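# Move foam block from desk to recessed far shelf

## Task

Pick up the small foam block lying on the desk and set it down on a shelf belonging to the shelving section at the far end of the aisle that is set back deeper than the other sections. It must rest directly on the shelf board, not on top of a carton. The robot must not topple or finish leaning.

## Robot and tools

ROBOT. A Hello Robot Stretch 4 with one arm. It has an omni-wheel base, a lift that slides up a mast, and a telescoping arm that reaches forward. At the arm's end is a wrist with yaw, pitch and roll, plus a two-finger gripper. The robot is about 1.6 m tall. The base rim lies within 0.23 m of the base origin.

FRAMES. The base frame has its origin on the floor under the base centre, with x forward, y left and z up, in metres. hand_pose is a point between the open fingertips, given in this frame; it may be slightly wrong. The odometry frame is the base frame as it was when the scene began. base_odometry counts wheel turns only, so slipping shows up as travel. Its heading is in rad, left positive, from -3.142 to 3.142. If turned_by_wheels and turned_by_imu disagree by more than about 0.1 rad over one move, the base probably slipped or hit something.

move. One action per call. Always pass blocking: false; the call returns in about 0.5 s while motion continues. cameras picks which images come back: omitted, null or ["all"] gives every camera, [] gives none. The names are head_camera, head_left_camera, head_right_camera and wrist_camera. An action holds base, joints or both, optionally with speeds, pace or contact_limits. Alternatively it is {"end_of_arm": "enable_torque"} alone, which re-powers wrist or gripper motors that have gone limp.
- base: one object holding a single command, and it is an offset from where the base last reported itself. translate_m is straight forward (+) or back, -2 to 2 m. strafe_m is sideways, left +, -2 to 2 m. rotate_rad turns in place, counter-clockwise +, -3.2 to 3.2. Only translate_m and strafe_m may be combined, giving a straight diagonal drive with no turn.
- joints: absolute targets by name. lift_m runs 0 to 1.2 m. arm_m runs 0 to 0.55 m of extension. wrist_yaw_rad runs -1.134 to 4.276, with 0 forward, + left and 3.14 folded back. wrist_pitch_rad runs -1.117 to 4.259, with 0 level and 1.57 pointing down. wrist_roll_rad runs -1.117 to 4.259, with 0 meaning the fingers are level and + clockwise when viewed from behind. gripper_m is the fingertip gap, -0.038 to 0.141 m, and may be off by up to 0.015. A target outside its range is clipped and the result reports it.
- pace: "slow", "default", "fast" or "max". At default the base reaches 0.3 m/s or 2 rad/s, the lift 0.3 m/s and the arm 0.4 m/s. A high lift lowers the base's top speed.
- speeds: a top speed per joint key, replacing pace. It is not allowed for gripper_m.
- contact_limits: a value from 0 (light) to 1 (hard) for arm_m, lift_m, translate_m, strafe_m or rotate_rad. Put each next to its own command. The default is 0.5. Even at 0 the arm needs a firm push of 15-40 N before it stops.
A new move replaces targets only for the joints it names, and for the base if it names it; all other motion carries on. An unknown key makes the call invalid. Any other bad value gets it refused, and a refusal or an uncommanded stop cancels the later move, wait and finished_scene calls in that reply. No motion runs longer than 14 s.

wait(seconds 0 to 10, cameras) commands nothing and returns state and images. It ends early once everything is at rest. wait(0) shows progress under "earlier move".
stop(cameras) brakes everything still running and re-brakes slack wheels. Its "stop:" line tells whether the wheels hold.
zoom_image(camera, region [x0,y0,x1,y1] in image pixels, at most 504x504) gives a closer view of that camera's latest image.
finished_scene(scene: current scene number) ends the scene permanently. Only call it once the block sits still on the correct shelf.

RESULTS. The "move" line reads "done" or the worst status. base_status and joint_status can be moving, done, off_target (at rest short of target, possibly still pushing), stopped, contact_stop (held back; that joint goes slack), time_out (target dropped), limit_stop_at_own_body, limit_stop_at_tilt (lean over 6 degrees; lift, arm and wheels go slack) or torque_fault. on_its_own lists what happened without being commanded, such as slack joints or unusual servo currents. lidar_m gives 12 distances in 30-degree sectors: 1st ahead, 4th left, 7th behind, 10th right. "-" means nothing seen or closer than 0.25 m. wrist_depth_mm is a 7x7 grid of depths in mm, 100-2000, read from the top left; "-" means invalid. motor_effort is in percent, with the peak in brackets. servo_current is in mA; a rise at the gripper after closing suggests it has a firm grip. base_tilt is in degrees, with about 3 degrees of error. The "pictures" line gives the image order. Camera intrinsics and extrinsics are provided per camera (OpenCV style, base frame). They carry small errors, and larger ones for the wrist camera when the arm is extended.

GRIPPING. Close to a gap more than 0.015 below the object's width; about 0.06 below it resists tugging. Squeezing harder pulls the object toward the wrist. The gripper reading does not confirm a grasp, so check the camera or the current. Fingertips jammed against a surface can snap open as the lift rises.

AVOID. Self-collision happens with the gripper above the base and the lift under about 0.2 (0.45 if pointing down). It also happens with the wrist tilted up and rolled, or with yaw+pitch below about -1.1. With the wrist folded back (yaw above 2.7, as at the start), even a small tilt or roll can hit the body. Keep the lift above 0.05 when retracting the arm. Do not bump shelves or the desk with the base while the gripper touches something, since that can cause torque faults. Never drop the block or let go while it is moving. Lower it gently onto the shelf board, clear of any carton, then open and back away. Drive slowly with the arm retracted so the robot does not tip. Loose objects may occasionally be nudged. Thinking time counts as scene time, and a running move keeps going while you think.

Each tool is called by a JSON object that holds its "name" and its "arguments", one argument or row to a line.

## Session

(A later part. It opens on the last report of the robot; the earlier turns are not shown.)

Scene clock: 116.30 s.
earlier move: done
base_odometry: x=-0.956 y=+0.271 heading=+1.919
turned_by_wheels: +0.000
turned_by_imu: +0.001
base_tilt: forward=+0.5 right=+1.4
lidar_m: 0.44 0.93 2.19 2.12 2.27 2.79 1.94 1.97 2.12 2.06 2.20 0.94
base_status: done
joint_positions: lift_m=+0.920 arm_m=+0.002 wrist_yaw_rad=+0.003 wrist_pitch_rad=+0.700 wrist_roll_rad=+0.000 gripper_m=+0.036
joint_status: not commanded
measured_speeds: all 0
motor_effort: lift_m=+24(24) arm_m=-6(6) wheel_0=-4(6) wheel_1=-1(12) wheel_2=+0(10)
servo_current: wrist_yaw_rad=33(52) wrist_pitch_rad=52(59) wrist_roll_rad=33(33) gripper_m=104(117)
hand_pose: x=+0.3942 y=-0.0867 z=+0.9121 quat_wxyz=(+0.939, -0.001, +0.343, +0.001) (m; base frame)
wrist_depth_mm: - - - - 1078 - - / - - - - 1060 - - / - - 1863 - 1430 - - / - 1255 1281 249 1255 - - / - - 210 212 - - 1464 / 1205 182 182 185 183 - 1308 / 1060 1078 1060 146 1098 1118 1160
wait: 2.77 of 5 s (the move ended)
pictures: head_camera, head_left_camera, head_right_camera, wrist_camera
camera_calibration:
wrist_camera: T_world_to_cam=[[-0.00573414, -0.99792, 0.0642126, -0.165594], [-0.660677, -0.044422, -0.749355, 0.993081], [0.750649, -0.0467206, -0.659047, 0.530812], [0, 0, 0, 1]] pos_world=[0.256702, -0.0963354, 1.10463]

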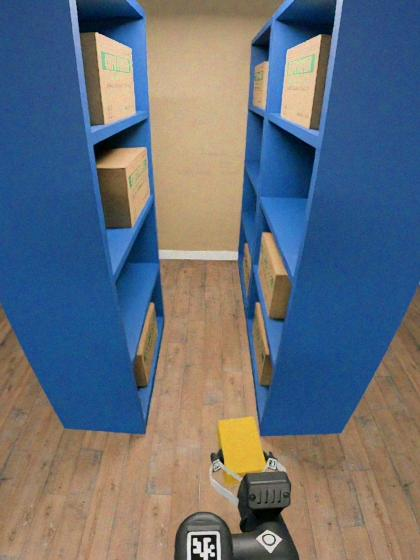

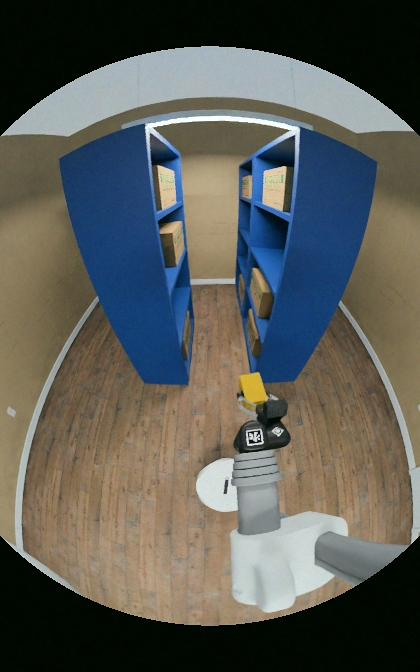

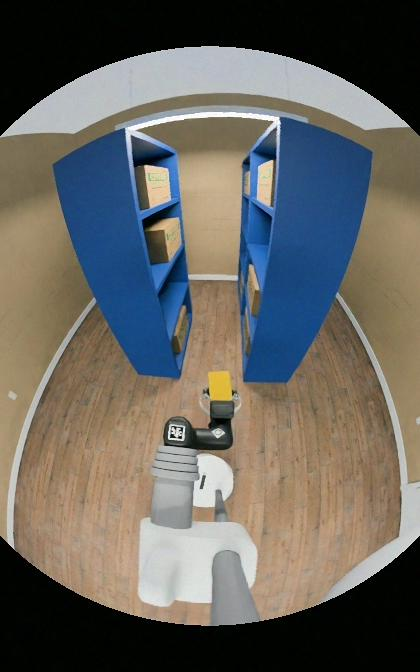

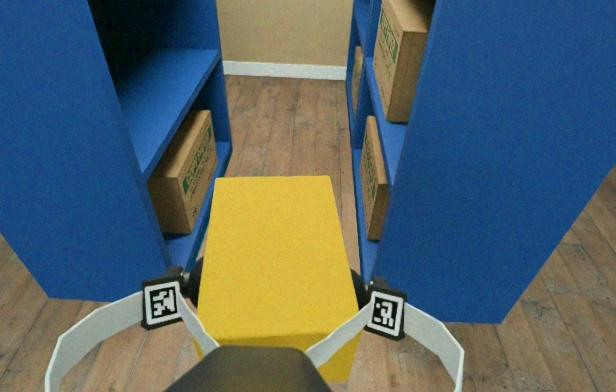

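{"name": "move", "arguments": {
  "blocking": false,
  "base": {"translate_m":1.7,"strafe_m":-0.03},
  "cameras": [],
  "contact_limits": {"translate_m":0.25}
}}

{"name": "wait", "arguments": {
  "seconds": 8
}}

Scene clock: 171.27 s.
move: moving
base_odometry: x=-0.967 y=+0.302 heading=+1.919
turned_by_wheels: +0.000
turned_by_imu: -0.001
base_tilt: forward=+0.5 right=+1.5
lidar_m: 0.46 0.91 2.19 2.12 2.24 2.81 1.96 2.01 2.12 2.07 2.20 0.90
base_status: translate_m moving; strafe_m moving
joint_positions: lift_m=+0.920 arm_m=+0.002 wrist_yaw_rad=+0.003 wrist_pitch_rad=+0.700 wrist_roll_rad=+0.000 gripper_m=+0.036
joint_status: not commanded
measured_speeds: translate_m=+0.124 strafe_m=-0.002 rotate_rad=+0.006 lift_m=+0.000 arm_m=+0.000 wrist_yaw_rad=+0.000 wrist_pitch_rad=+0.000 wrist_roll_rad=+0.000
motor_effort: lift_m=+24(24) arm_m=-6(6) wheel_0=+6(8) wheel_1=+5(7) wheel_2=-10(10)
servo_current: wrist_yaw_rad=39(46) wrist_pitch_rad=39(46) wrist_roll_rad=33(33) gripper_m=104(117)
contact_limits: translate_m 0.25
hand_pose: x=+0.3942 y=-0.0867 z=+0.9121 quat_wxyz=(+0.939, -0.001, +0.343, +0.001) (m; base frame)
wrist_depth_mm: - - - - 1078 - - / - - - - 1060 - - / - - 1921 - 1499 - - / - 1229 1281 249 1255 - - / - - 210 212 - - 1499 / 1182 181 183 185 182 - 1281 / 1060 1078 1078 146 1118 1098 1160
pictures: none
No camera images: "cameras" was empty.

Scene clock: 177.93 s.
earlier move: done
base_odometry: x=-1.508 y=+1.879 heading=+1.919
turned_by_wheels: +0.000
turned_by_imu: -0.003
base_tilt: forward=+0.4 right=+1.4
lidar_m: 0.47 0.99 0.28 0.27 0.29 0.44 - 0.39 0.29 0.27 0.28 0.44
base_status: done
joint_positions: lift_m=+0.920 arm_m=+0.002 wrist_yaw_rad=+0.003 wrist_pitch_rad=+0.700 wrist_roll_rad=+0.000 gripper_m=+0.036
joint_status: not commanded
measured_speeds: all 0
motor_effort: lift_m=+24(24) arm_m=-6(6) wheel_0=+1(8) wheel_1=+1(7) wheel_2=+0(11)
servo_current: wrist_yaw_rad=20(46) wrist_pitch_rad=33(65) wrist_roll_rad=26(33) gripper_m=104(117)
contact_limits: translate_m 0.25
hand_pose: x=+0.3942 y=-0.0867 z=+0.9121 quat_wxyz=(+0.939, -0.001, +0.343, +0.001) (m; base frame)
wrist_depth_mm: - - - - - 459 379 / - - - - - - 332 / - - - - - - - / - - 246 242 1025 - - / 1281 1308 210 212 778 - - / 1182 186 183 185 182 - - / 1078 1098 1078 146 788 - -
wait: 6.67 of 8 s (the move ended)
pictures: head_camera, head_left_camera, head_right_camera, wrist_camera
camera_calibration:
wrist_camera: T_world_to_cam=[[-0.00573414, -0.99792, 0.0642126, -0.165594], [-0.660677, -0.044422, -0.749355, 0.993081], [0.750649, -0.0467206, -0.659047, 0.530812], [0, 0, 0, 1]] pos_world=[0.256702, -0.0963354, 1.10463]

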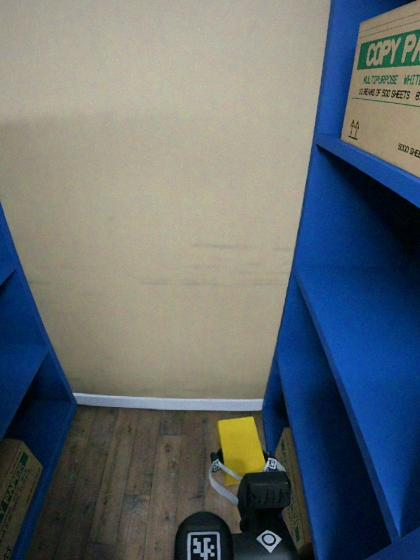

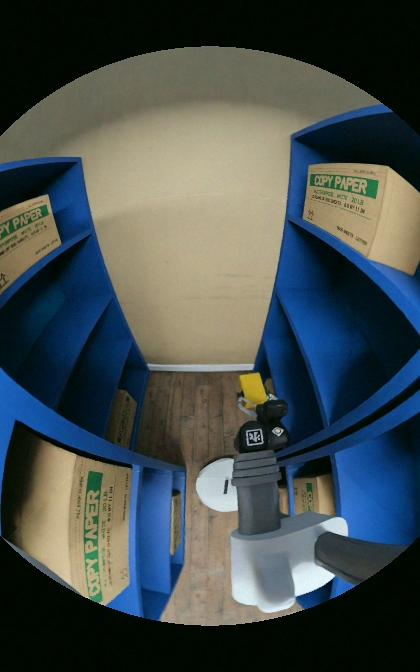

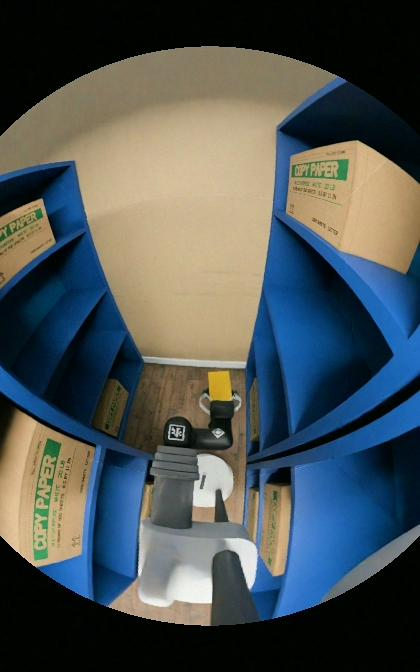

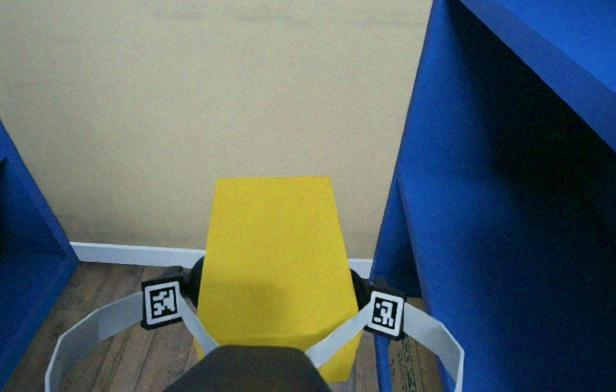

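{"name": "move", "arguments": {
  "blocking": false,
  "base": {"translate_m":0.5},
  "joints": {"lift_m":1.08},
  "cameras": [],
  "contact_limits": {"translate_m":0.25}
}}

{"name": "wait", "arguments": {
  "seconds": 5,
  "cameras": []
}}

{"name": "move", "arguments": {
  "blocking": false,
  "base": {"rotate_rad":1.57},
  "cameras": [],
  "contact_limits": {"rotate_rad":0.25}
}}

{"name": "wait", "arguments": {
  "seconds": 5
}}

Scene clock: 207.17 s.
move: moving
base_odometry: x=-1.519 y=+1.910 heading=+1.919
turned_by_wheels: +0.000
turned_by_imu: -0.001
base_tilt: forward=+0.4 right=+1.2
lidar_m: 1.02 1.03 0.27 0.26 0.30 0.43 - 0.42 0.29 0.27 0.30 0.45
base_status: translate_m moving
joint_positions: lift_m=+0.959 arm_m=+0.002 wrist_yaw_rad=+0.003 wrist_pitch_rad=+0.700 wrist_roll_rad=+0.000 gripper_m=+0.036
joint_status: lift_m moving
measured_speeds: translate_m=+0.125 strafe_m=+0.001 rotate_rad=+0.005 lift_m=+0.149 arm_m=+0.000 wrist_yaw_rad=+0.000 wrist_pitch_rad=+0.000 wrist_roll_rad=+0.000
motor_effort: lift_m=+24(27) arm_m=-6(6) wheel_0=+6(6) wheel_1=+5(7) wheel_2=-7(10)
servo_current: wrist_yaw_rad=39(46) wrist_pitch_rad=52(52) wrist_roll_rad=26(33) gripper_m=104(111)
contact_limits: translate_m 0.25
hand_pose: x=+0.3942 y=-0.0867 z=+0.9513 quat_wxyz=(+0.939, -0.001, +0.343, +0.001) (m; base frame)
wrist_depth_mm: - - - - - 525 477 / - - - - - 410 362 / - - - - - - 324 / 1118 - 246 241 - - - / 1255 - 210 212 820 - - / 1205 186 182 185 185 - - / 1078 1118 1118 146 820 - -
pictures: none
No camera images: "cameras" was empty.

Scene clock: 209.80 s.
earlier move: done
base_odometry: x=-1.679 y=+2.349 heading=+1.919
turned_by_wheels: +0.000
turned_by_imu: -0.001
base_tilt: forward=+0.4 right=+1.4
lidar_m: 0.44 0.60 0.73 0.72 0.48 0.44 1.13 0.42 0.29 0.29 0.30 0.46
base_status: done
joint_positions: lift_m=+1.080 arm_m=+0.002 wrist_yaw_rad=+0.003 wrist_pitch_rad=+0.700 wrist_roll_rad=+0.000 gripper_m=+0.036
joint_status: all done
measured_speeds: all 0
motor_effort: lift_m=+24(28) arm_m=-6(6) wheel_0=+1(8) wheel_1=+1(8) wheel_2=+0(11)
servo_current: wrist_yaw_rad=33(46) wrist_pitch_rad=33(59) wrist_roll_rad=33(33) gripper_m=104(111)
contact_limits: translate_m 0.25
hand_pose: x=+0.3942 y=-0.0867 z=+1.0721 quat_wxyz=(+0.939, -0.001, +0.343, +0.001) (m; base frame)
wrist_depth_mm: 330 322 319 317 314 309 310 / 359 357 353 349 345 343 338 / 407 402 394 392 389 384 362 / 452 452 427 249 439 430 370 / - - 209 212 - 445 373 / - 181 183 185 183 496 359 / - - - 146 - 603 597
wait: 2.63 of 5 s (the move ended)
pictures: none
No camera images: "cameras" was empty.

Scene clock: 210.30 s.
move: moving
base_odometry: x=-1.679 y=+2.349 heading=+2.097
turned_by_wheels: +0.178
turned_by_imu: +0.175
base_tilt: forward=+0.3 right=+1.4
lidar_m: 0.46 0.65 0.71 0.71 0.45 0.55 0.74 0.38 0.30 0.28 0.35 0.55
base_status: rotate_rad moving
joint_positions: lift_m=+1.080 arm_m=+0.002 wrist_yaw_rad=+0.003 wrist_pitch_rad=+0.700 wrist_roll_rad=+0.000 gripper_m=+0.036
joint_status: not commanded
measured_speeds: translate_m=+0.001 strafe_m=+0.000 rotate_rad=+0.674 lift_m=+0.000 arm_m=+0.000 wrist_yaw_rad=+0.000 wrist_pitch_rad=+0.000 wrist_roll_rad=+0.000
motor_effort: lift_m=+24(24) arm_m=-6(6) wheel_0=-6(7) wheel_1=-5(7) wheel_2=-5(7)
servo_current: wrist_yaw_rad=46(46) wrist_pitch_rad=39(52) wrist_roll_rad=26(33) gripper_m=98(111)
contact_limits: rotate_rad 0.25
hand_pose: x=+0.3942 y=-0.0868 z=+1.0721 quat_wxyz=(+0.939, -0.001, +0.343, +0.001) (m; base frame)
wrist_depth_mm: 353 338 325 312 301 289 282 / 397 377 364 343 330 319 307 / 445 427 404 387 368 351 340 / - 469 430 249 415 394 377 / - - 209 213 455 442 421 / - 181 183 185 183 - 439 / - - - 146 - 508 492
pictures: none
No camera images: "cameras" was empty.

Scene clock: 212.23 s.
earlier move: done
base_odometry: x=-1.679 y=+2.349 heading=-2.795
turned_by_wheels: +1.392
turned_by_imu: +1.374
base_tilt: forward=+0.4 right=+1.1
lidar_m: 0.69 0.47 0.43 1.20 0.43 0.31 0.27 0.34 0.46 0.56 0.59 0.74
base_status: done
joint_positions: lift_m=+1.080 arm_m=+0.002 wrist_yaw_rad=+0.003 wrist_pitch_rad=+0.700 wrist_roll_rad=+0.000 gripper_m=+0.036
joint_status: not commanded
measured_speeds: all 0
motor_effort: lift_m=+23(24) arm_m=-6(6) wheel_0=-3(8) wheel_1=-2(8) wheel_2=-3(7)
servo_current: wrist_yaw_rad=39(46) wrist_pitch_rad=46(52) wrist_roll_rad=26(33) gripper_m=104(111)
contact_limits: rotate_rad 0.25
hand_pose: x=+0.3942 y=-0.0868 z=+1.0722 quat_wxyz=(+0.939, -0.001, +0.343, +0.001) (m; base frame)
wrist_depth_mm: 496 - - - - - - / 521 - - - - - 668 / - - - - - - - / - - 245 241 - - - / - - 210 212 - 931 723 / - 182 183 185 183 866 - / - - 174 146 - - -
wait: 1.93 of 5 s (the move ended)
pictures: head_camera, head_left_camera, head_right_camera, wrist_camera
camera_calibration:
wrist_camera: T_world_to_cam=[[-0.00579976, -0.997924, 0.0641374, -0.175763], [-0.660677, -0.0443223, -0.74936, 1.11307], [0.750648, -0.0467202, -0.659049, 0.636328], [0, 0, 0, 1]] pos_world=[0.256702, -0.0963352, 1.26473]

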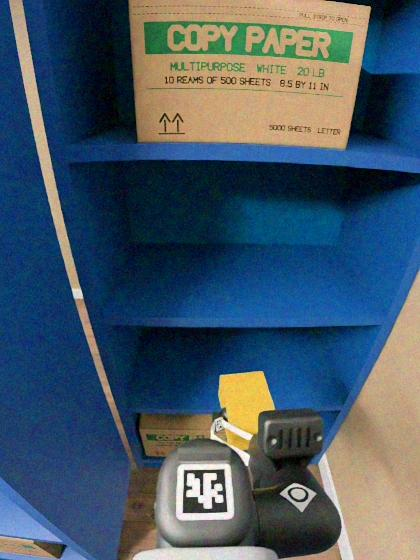

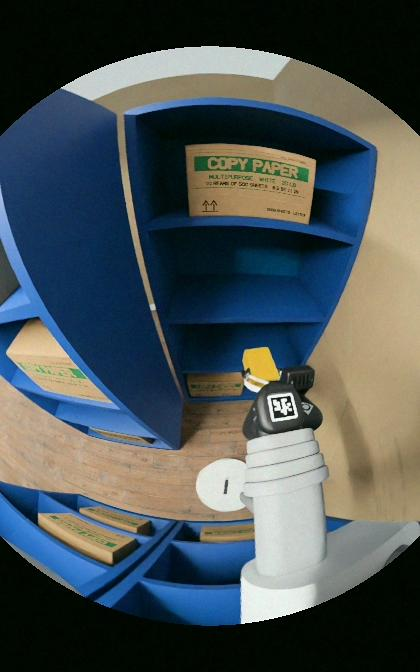

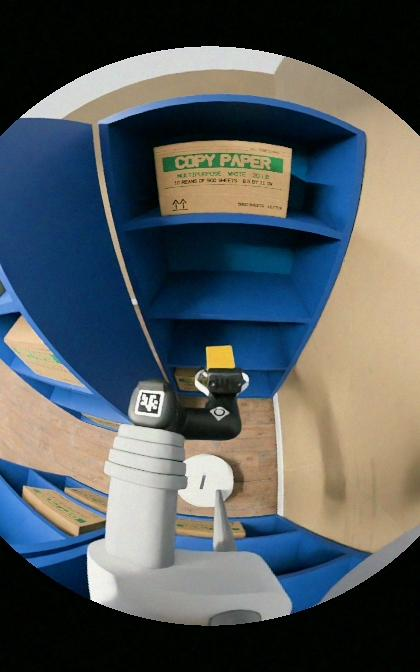

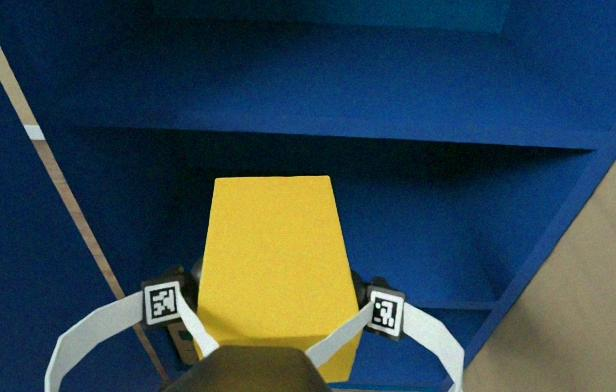

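{"name": "move", "arguments": {
  "blocking": false,
  "base": {"translate_m":0.2},
  "joints": {"arm_m":0.32},
  "cameras": [],
  "contact_limits": {"translate_m":0.25,"arm_m":0.15}
}}

{"name": "wait", "arguments": {
  "seconds": 4,
  "cameras": ["head_camera","wrist_camera"]
}}

Scene clock: 227.23 s.
move: moving
base_odometry: x=-1.709 y=+2.338 heading=-2.794
turned_by_wheels: +0.000
turned_by_imu: +0.000
base_tilt: forward=+0.4 right=+1.2
lidar_m: 0.67 0.46 0.43 1.06 0.50 0.35 0.35 0.39 0.49 0.54 0.58 0.71
base_status: translate_m moving
joint_positions: lift_m=+1.080 arm_m=+0.054 wrist_yaw_rad=+0.003 wrist_pitch_rad=+0.700 wrist_roll_rad=+0.000 gripper_m=+0.036
joint_status: arm_m moving
measured_speeds: translate_m=+0.122 strafe_m=-0.001 rotate_rad=+0.006 lift_m=+0.000 arm_m=+0.198 wrist_yaw_rad=+0.000 wrist_pitch_rad=+0.000 wrist_roll_rad=+0.000
motor_effort: lift_m=+23(23) arm_m=+6(10) wheel_0=+6(6) wheel_1=+4(6) wheel_2=-8(10)
servo_current: wrist_yaw_rad=39(46) wrist_pitch_rad=39(52) wrist_roll_rad=26(33) gripper_m=104(111)
contact_limits: arm_m 0.15; translate_m 0.25
hand_pose: x=+0.4462 y=-0.0868 z=+1.0722 quat_wxyz=(+0.939, +0.000, +0.343, +0.001) (m; base frame)
wrist_depth_mm: 504 - - - - 788 - / 508 - - - - - 647 / - - - - - - - / - - 245 242 - 1078 - / - - 210 212 - 931 - / - 181 183 185 183 820 - / - 946 946 146 - 820 -
pictures: none
No camera images: "cameras" was empty.

Scene clock: 228.80 s.
earlier move: done
base_odometry: x=-1.867 y=+2.281 heading=-2.794
turned_by_wheels: +0.000
turned_by_imu: +0.000
base_tilt: forward=+0.2 right=+1.4
lidar_m: 0.50 0.48 0.33 0.35 0.72 0.52 0.49 0.53 0.58 0.56 0.60 0.54
base_status: done
joint_positions: lift_m=+1.080 arm_m=+0.320 wrist_yaw_rad=+0.003 wrist_pitch_rad=+0.700 wrist_roll_rad=+0.000 gripper_m=+0.036
joint_status: all done
measured_speeds: all 0
motor_effort: lift_m=+22(23) arm_m=+6(10) wheel_0=+1(7) wheel_1=+0(7) wheel_2=+2(11)
servo_current: wrist_yaw_rad=39(46) wrist_pitch_rad=39(59) wrist_roll_rad=26(33) gripper_m=104(111)
contact_limits: arm_m 0.15; translate_m 0.25
hand_pose: x=+0.7116 y=-0.0868 z=+1.0722 quat_wxyz=(+0.939, +0.000, +0.343, +0.001) (m; base frame)
wrist_depth_mm: 418 410 407 402 399 397 392 / 455 455 449 449 442 436 436 / 452 462 477 480 480 477 473 / 394 399 389 249 415 421 424 / 336 340 215 212 353 357 359 / 291 187 183 186 185 309 310 / 258 263 258 146 270 266 279
wait: 1.57 of 4 s (the move ended)
pictures: head_camera, wrist_camera
camera_calibration:
wrist_camera: T_world_to_cam=[[-0.00587176, -0.997919, 0.0642066, -0.173968], [-0.660681, -0.0443266, -0.749357, 1.32277], [0.750644, -0.0468201, -0.659046, 0.398061], [0, 0, 0, 1]] pos_world=[0.574103, -0.0963351, 1.26473]

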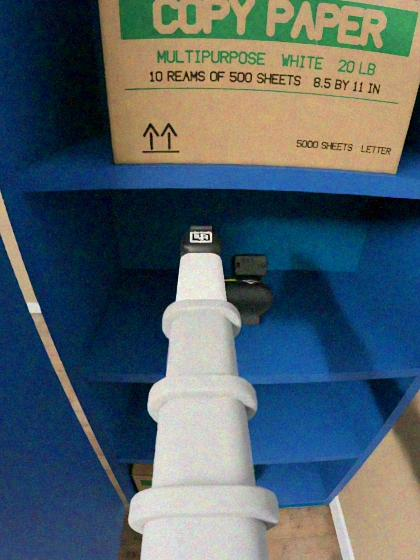

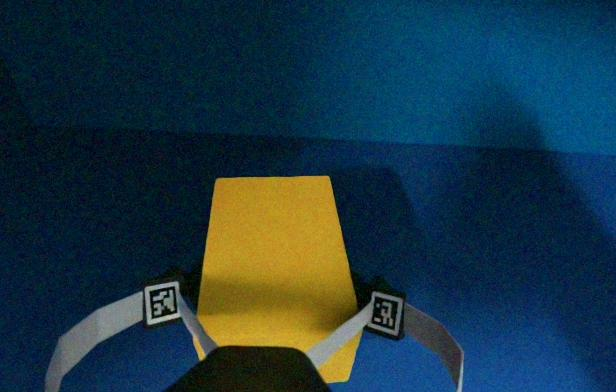

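{"name": "move", "arguments": {
  "blocking": false,
  "joints": {"arm_m":0.38,"lift_m":1.05},
  "cameras": [],
  "contact_limits": {"lift_m":0.15,"arm_m":0.15},
  "pace": "slow"
}}

{"name": "wait", "arguments": {
  "seconds": 3,
  "cameras": []
}}

{"name": "move", "arguments": {
  "blocking": false,
  "joints": {"lift_m":1.02},
  "cameras": [],
  "contact_limits": {"lift_m":0.05},
  "speeds": {"lift_m":0.03}
}}

{"name": "wait", "arguments": {
  "seconds": 2,
  "cameras": ["wrist_camera"]
}}

Scene clock: 238.57 s.
move: moving
base_odometry: x=-1.867 y=+2.281 heading=-2.794
turned_by_wheels: +0.000
turned_by_imu: -0.001
base_tilt: forward=+0.3 right=+1.4
lidar_m: 0.50 0.45 0.34 0.37 0.73 0.54 0.49 0.55 0.58 0.56 0.60 0.54
base_status: not commanded
joint_positions: lift_m=+1.057 arm_m=+0.333 wrist_yaw_rad=+0.003 wrist_pitch_rad=+0.700 wrist_roll_rad=+0.000 gripper_m=+0.036
joint_status: lift_m moving; arm_m moving
measured_speeds: translate_m=+0.000 strafe_m=+0.000 rotate_rad=+0.000 lift_m=-0.056 arm_m=+0.050 wrist_yaw_rad=+0.000 wrist_pitch_rad=+0.000 wrist_roll_rad=+0.000
motor_effort: lift_m=+13(23) arm_m=+6(9) wheel_0=+1(1) wheel_1=+0(1) wheel_2=+2(2)
servo_current: wrist_yaw_rad=26(46) wrist_pitch_rad=46(59) wrist_roll_rad=26(33) gripper_m=111(111)
contact_limits: arm_m 0.15; lift_m 0.15; translate_m 0.25
hand_pose: x=+0.7246 y=-0.0868 z=+1.0498 quat_wxyz=(+0.939, +0.000, +0.343, +0.001) (m; base frame)
wrist_depth_mm: 404 394 394 392 389 387 387 / 439 442 439 433 430 427 421 / 433 442 445 455 455 452 462 / 362 368 357 250 382 384 394 / 310 314 216 211 325 329 332 / 270 186 183 185 185 285 287 / 238 242 174 146 250 246 258
pictures: none
No camera images: "cameras" was empty.

Scene clock: 239.90 s.
earlier move: done
base_odometry: x=-1.867 y=+2.281 heading=-2.794
turned_by_wheels: +0.000
turned_by_imu: +0.000
base_tilt: forward=+0.5 right=+1.3
lidar_m: 0.50 0.46 0.34 0.35 0.73 0.54 0.51 0.54 0.58 0.55 0.61 0.54
base_status: not commanded
joint_positions: lift_m=+1.050 arm_m=+0.380 wrist_yaw_rad=+0.003 wrist_pitch_rad=+0.700 wrist_roll_rad=+0.000 gripper_m=+0.036
joint_status: all done
measured_speeds: all 0
motor_effort: lift_m=+14(23) arm_m=+6(10) wheel_0=+1(1) wheel_1=+0(1) wheel_2=+2(2)
servo_current: wrist_yaw_rad=26(46) wrist_pitch_rad=39(59) wrist_roll_rad=26(33) gripper_m=104(111)
contact_limits: arm_m 0.15; lift_m 0.15; translate_m 0.25
hand_pose: x=+0.7715 y=-0.0868 z=+1.0429 quat_wxyz=(+0.939, +0.000, +0.343, +0.001) (m; base frame)
wrist_depth_mm: 357 349 347 345 343 340 340 / 392 387 384 382 379 373 368 / 418 415 415 418 415 418 415 / 347 355 334 249 368 375 379 / 298 304 216 211 314 317 320 / 262 186 183 185 186 276 276 / 230 230 174 146 242 237 250
wait: 1.33 of 3 s (the move ended)
pictures: none
No camera images: "cameras" was empty.

Scene clock: 240.40 s.
move: moving
base_odometry: x=-1.867 y=+2.281 heading=-2.794
turned_by_wheels: +0.000
turned_by_imu: +0.000
base_tilt: forward=+0.4 right=+1.5
lidar_m: 0.50 0.45 0.34 0.35 0.73 0.53 0.51 0.54 0.59 0.57 0.59 0.54
base_status: not commanded
joint_positions: lift_m=+1.037 arm_m=+0.380 wrist_yaw_rad=+0.003 wrist_pitch_rad=+0.700 wrist_roll_rad=+0.000 gripper_m=+0.036
joint_status: lift_m moving
measured_speeds: translate_m=+0.000 strafe_m=+0.000 rotate_rad=+0.000 lift_m=-0.030 arm_m=+0.000 wrist_yaw_rad=+0.000 wrist_pitch_rad=+0.000 wrist_roll_rad=+0.000
motor_effort: lift_m=+12(14) arm_m=+7(7) wheel_0=+1(1) wheel_1=+0(1) wheel_2=+2(2)
servo_current: wrist_yaw_rad=33(46) wrist_pitch_rad=39(52) wrist_roll_rad=26(33) gripper_m=98(117)
contact_limits: arm_m 0.15; lift_m 0.05; translate_m 0.25
hand_pose: x=+0.7715 y=-0.0868 z=+1.0291 quat_wxyz=(+0.939, +0.000, +0.343, +0.001) (m; base frame)
wrist_depth_mm: 357 349 347 343 342 338 340 / 392 389 387 379 379 375 370 / 397 402 407 410 407 407 407 / 330 336 325 249 347 353 357 / 282 285 216 212 296 300 301 / 245 187 183 186 186 259 262 / 216 221 218 146 227 224 236
pictures: none
No camera images: "cameras" was empty.

Scene clock: 241.30 s.
earlier move: done
base_odometry: x=-1.867 y=+2.281 heading=-2.794
turned_by_wheels: +0.000
turned_by_imu: +0.000
base_tilt: forward=+0.4 right=+1.4
lidar_m: 0.48 0.48 0.32 0.37 0.71 0.52 0.49 0.52 0.56 0.54 0.61 0.52
base_status: not commanded
joint_positions: lift_m=+1.021 arm_m=+0.380 wrist_yaw_rad=+0.003 wrist_pitch_rad=+0.697 wrist_roll_rad=+0.000 gripper_m=+0.036
joint_status: all done
measured_speeds: all 0
motor_effort: lift_m=+8(14) arm_m=+6(7) wheel_0=+1(1) wheel_1=+0(1) wheel_2=+2(2)
servo_current: wrist_yaw_rad=20(46) wrist_pitch_rad=39(52) wrist_roll_rad=33(33) gripper_m=85(117)
contact_limits: arm_m 0.15; lift_m 0.05; translate_m 0.25
hand_pose: x=+0.7721 y=-0.0868 z=+1.0141 quat_wxyz=(+0.940, +0.000, +0.341, +0.001) (m; base frame)
wrist_depth_mm: 351 347 343 343 343 340 342 / 382 382 379 375 377 373 370 / 402 404 404 402 407 407 407 / 330 336 325 248 349 355 359 / 279 285 212 209 293 297 300 / 240 186 180 181 186 256 257 / 211 216 176 178 223 224 231
wait: 0.90 of 2 s (the move ended)
pictures: wrist_camera
camera_calibration:
wrist_camera: T_world_to_cam=[[-0.00607522, -0.997919, 0.0641874, -0.169708], [-0.658336, -0.0443243, -0.751418, 1.3195], [0.7527, -0.0468219, -0.656697, 0.310403], [0, 0, 0, 1]] pos_world=[0.634002, -0.0963351, 1.20623]

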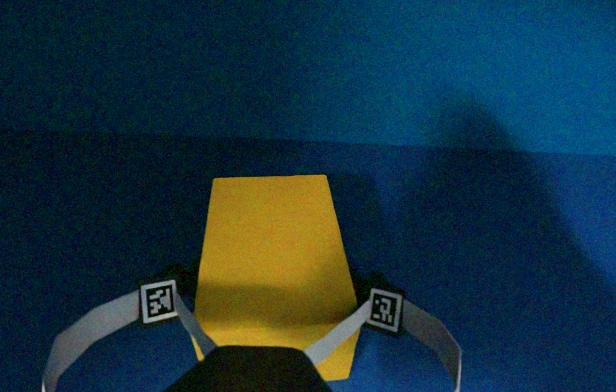

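{"name": "move", "arguments": {
  "blocking": false,
  "joints": {"gripper_m":0.125},
  "cameras": []
}}

{"name": "wait", "arguments": {
  "seconds": 2,
  "cameras": ["wrist_camera"]
}}

{"name": "move", "arguments": {
  "blocking": false,
  "joints": {"lift_m":1.1},
  "cameras": [],
  "pace": "slow"
}}

{"name": "wait", "arguments": {
  "seconds": 2,
  "cameras": ["wrist_camera"]
}}

Scene clock: 248.73 s.
move: moving
base_odometry: x=-1.867 y=+2.281 heading=-2.794
turned_by_wheels: +0.000
turned_by_imu: -0.001
base_tilt: forward=+0.3 right=+1.5
lidar_m: 0.50 0.49 0.33 0.39 0.71 0.53 0.51 0.51 0.57 0.56 0.58 0.53
base_status: not commanded
joint_positions: lift_m=+1.021 arm_m=+0.380 wrist_yaw_rad=+0.003 wrist_pitch_rad=+0.696 wrist_roll_rad=+0.000 gripper_m=+0.056
joint_status: gripper_m moving
measured_speeds: translate_m=+0.000 strafe_m=+0.000 rotate_rad=-0.001 lift_m=+0.000 arm_m=+0.000 wrist_yaw_rad=+0.000 wrist_pitch_rad=+0.000 wrist_roll_rad=+0.000
motor_effort: lift_m=+8(8) arm_m=+6(7) wheel_0=+1(1) wheel_1=+0(1) wheel_2=+2(2)
servo_current: wrist_yaw_rad=33(46) wrist_pitch_rad=46(59) wrist_roll_rad=26(33) gripper_m=52(91)
contact_limits: arm_m 0.15; lift_m 0.05; translate_m 0.25
hand_pose: x=+0.7722 y=-0.0868 z=+1.0142 quat_wxyz=(+0.940, +0.000, +0.341, +0.001) (m; base frame)
wrist_depth_mm: 351 343 345 343 342 340 343 / 379 382 379 377 375 373 373 / 404 404 402 407 410 404 410 / 330 336 325 250 351 357 362 / 281 285 213 210 296 298 301 / 241 189 184 182 188 257 258 / 212 216 213 182 223 224 231
pictures: none
No camera images: "cameras" was empty.

Scene clock: 250.03 s.
earlier move: done
base_odometry: x=-1.867 y=+2.281 heading=-2.794
turned_by_wheels: +0.000
turned_by_imu: +0.000
base_tilt: forward=+0.3 right=+1.4
lidar_m: 0.51 0.44 0.34 0.36 0.73 0.53 0.50 0.52 0.57 0.54 0.60 0.52
base_status: not commanded
joint_positions: lift_m=+1.021 arm_m=+0.380 wrist_yaw_rad=+0.002 wrist_pitch_rad=+0.698 wrist_roll_rad=+0.000 gripper_m=+0.125
joint_status: all done
measured_speeds: all 0
motor_effort: lift_m=+13(13) arm_m=+6(7) wheel_0=+1(1) wheel_1=+0(1) wheel_2=+1(2)
servo_current: wrist_yaw_rad=33(46) wrist_pitch_rad=46(59) wrist_roll_rad=26(33) gripper_m=39(104)
contact_limits: arm_m 0.15; lift_m 0.05; translate_m 0.25
hand_pose: x=+0.7717 y=-0.0870 z=+1.0133 quat_wxyz=(+0.940, +0.000, +0.342, +0.001) (m; base frame)
wrist_depth_mm: 355 347 347 343 342 340 340 / 392 387 384 382 375 373 368 / 370 377 384 389 394 397 394 / 309 312 244 228 327 330 336 / 264 268 205 195 277 281 282 / 230 197 183 191 198 243 244 / 208 205 209 135 212 214 220
wait: 1.30 of 2 s (the move ended)
pictures: wrist_camera
camera_calibration:
wrist_camera: T_world_to_cam=[[-0.00696113, -0.997918, 0.064126, -0.169132], [-0.659537, -0.0436202, -0.750405, 1.31859], [0.75164, -0.0475172, -0.65786, 0.312088], [0, 0, 0, 1]] pos_world=[0.633903, -0.0964333, 1.20563]

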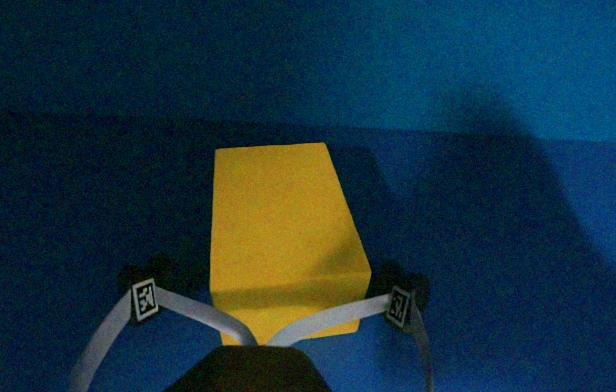

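Scene clock: 250.53 s.
move: moving
base_odometry: x=-1.867 y=+2.281 heading=-2.794
turned_by_wheels: +0.000
turned_by_imu: +0.000
base_tilt: forward=+0.2 right=+1.3
lidar_m: 0.50 0.48 0.32 0.36 0.70 0.52 0.50 0.53 0.58 0.55 0.59 0.51
base_status: not commanded
joint_positions: lift_m=+1.046 arm_m=+0.380 wrist_yaw_rad=+0.002 wrist_pitch_rad=+0.699 wrist_roll_rad=+0.000 gripper_m=+0.125
joint_status: lift_m moving
measured_speeds: translate_m=+0.000 strafe_m=+0.000 rotate_rad=+0.000 lift_m=+0.099 arm_m=+0.000 wrist_yaw_rad=+0.000 wrist_pitch_rad=+0.000 wrist_roll_rad=+0.000
motor_effort: lift_m=+24(26) arm_m=+6(6) wheel_0=+1(1) wheel_1=+0(0) wheel_2=+1(1)
servo_current: wrist_yaw_rad=39(39) wrist_pitch_rad=39(59) wrist_roll_rad=26(33) gripper_m=39(46)
contact_limits: arm_m 0.15; translate_m 0.25
hand_pose: x=+0.7716 y=-0.0870 z=+1.0383 quat_wxyz=(+0.940, +0.000, +0.343, +0.001) (m; base frame)
wrist_depth_mm: 357 347 349 343 342 340 342 / 389 387 384 379 377 375 373 / 410 415 410 407 415 410 413 / 340 343 278 262 359 362 368 / 290 294 234 223 304 307 310 / 253 197 197 200 197 268 268 / 224 222 234 133 234 236 241
pictures: none
No camera images: "cameras" was empty.

Scene clock: 251.57 s.
earlier move: done
base_odometry: x=-1.867 y=+2.281 heading=-2.794
turned_by_wheels: +0.000
turned_by_imu: +0.000
base_tilt: forward=+0.3 right=+1.5
lidar_m: 0.50 0.46 0.34 0.34 0.72 0.51 0.50 0.52 0.58 0.54 0.57 0.55
base_status: not commanded
joint_positions: lift_m=+1.100 arm_m=+0.380 wrist_yaw_rad=+0.002 wrist_pitch_rad=+0.699 wrist_roll_rad=+0.000 gripper_m=+0.125
joint_status: all done
measured_speeds: all 0
motor_effort: lift_m=+24(26) arm_m=+6(6) wheel_0=+1(1) wheel_1=+0(0) wheel_2=+1(1)
servo_current: wrist_yaw_rad=33(46) wrist_pitch_rad=46(59) wrist_roll_rad=20(33) gripper_m=46(52)
contact_limits: arm_m 0.15; translate_m 0.25
hand_pose: x=+0.7716 y=-0.0870 z=+1.0922 quat_wxyz=(+0.940, +0.000, +0.343, +0.001) (m; base frame)
wrist_depth_mm: 357 351 347 345 343 338 342 / 389 389 387 384 379 375 370 / 439 436 430 427 424 418 415 / 421 424 430 439 445 449 445 / 362 368 349 304 379 382 387 / 315 199 263 264 198 332 334 / 279 277 283 133 290 294 301
wait: 1.03 of 2 s (the move ended)
pictures: wrist_camera
camera_calibration:
wrist_camera: T_world_to_cam=[[-0.00689271, -0.997918, 0.0641338, -0.174252], [-0.660335, -0.0436207, -0.749703, 1.37748], [0.75094, -0.0475173, -0.658659, 0.36553], [0, 0, 0, 1]] pos_world=[0.633903, -0.0964333, 1.28463]

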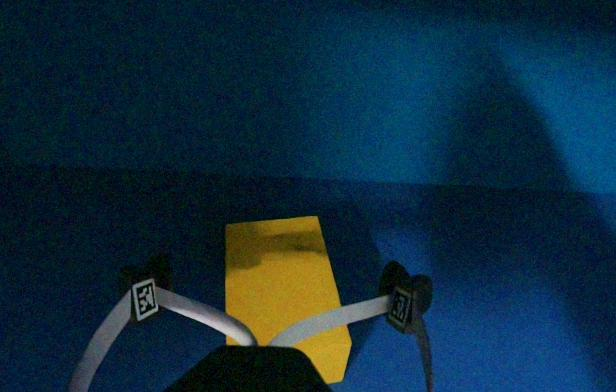

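{"name": "finished_scene", "arguments": {
  "scene": 1
}}

The scene is finished: the task was done.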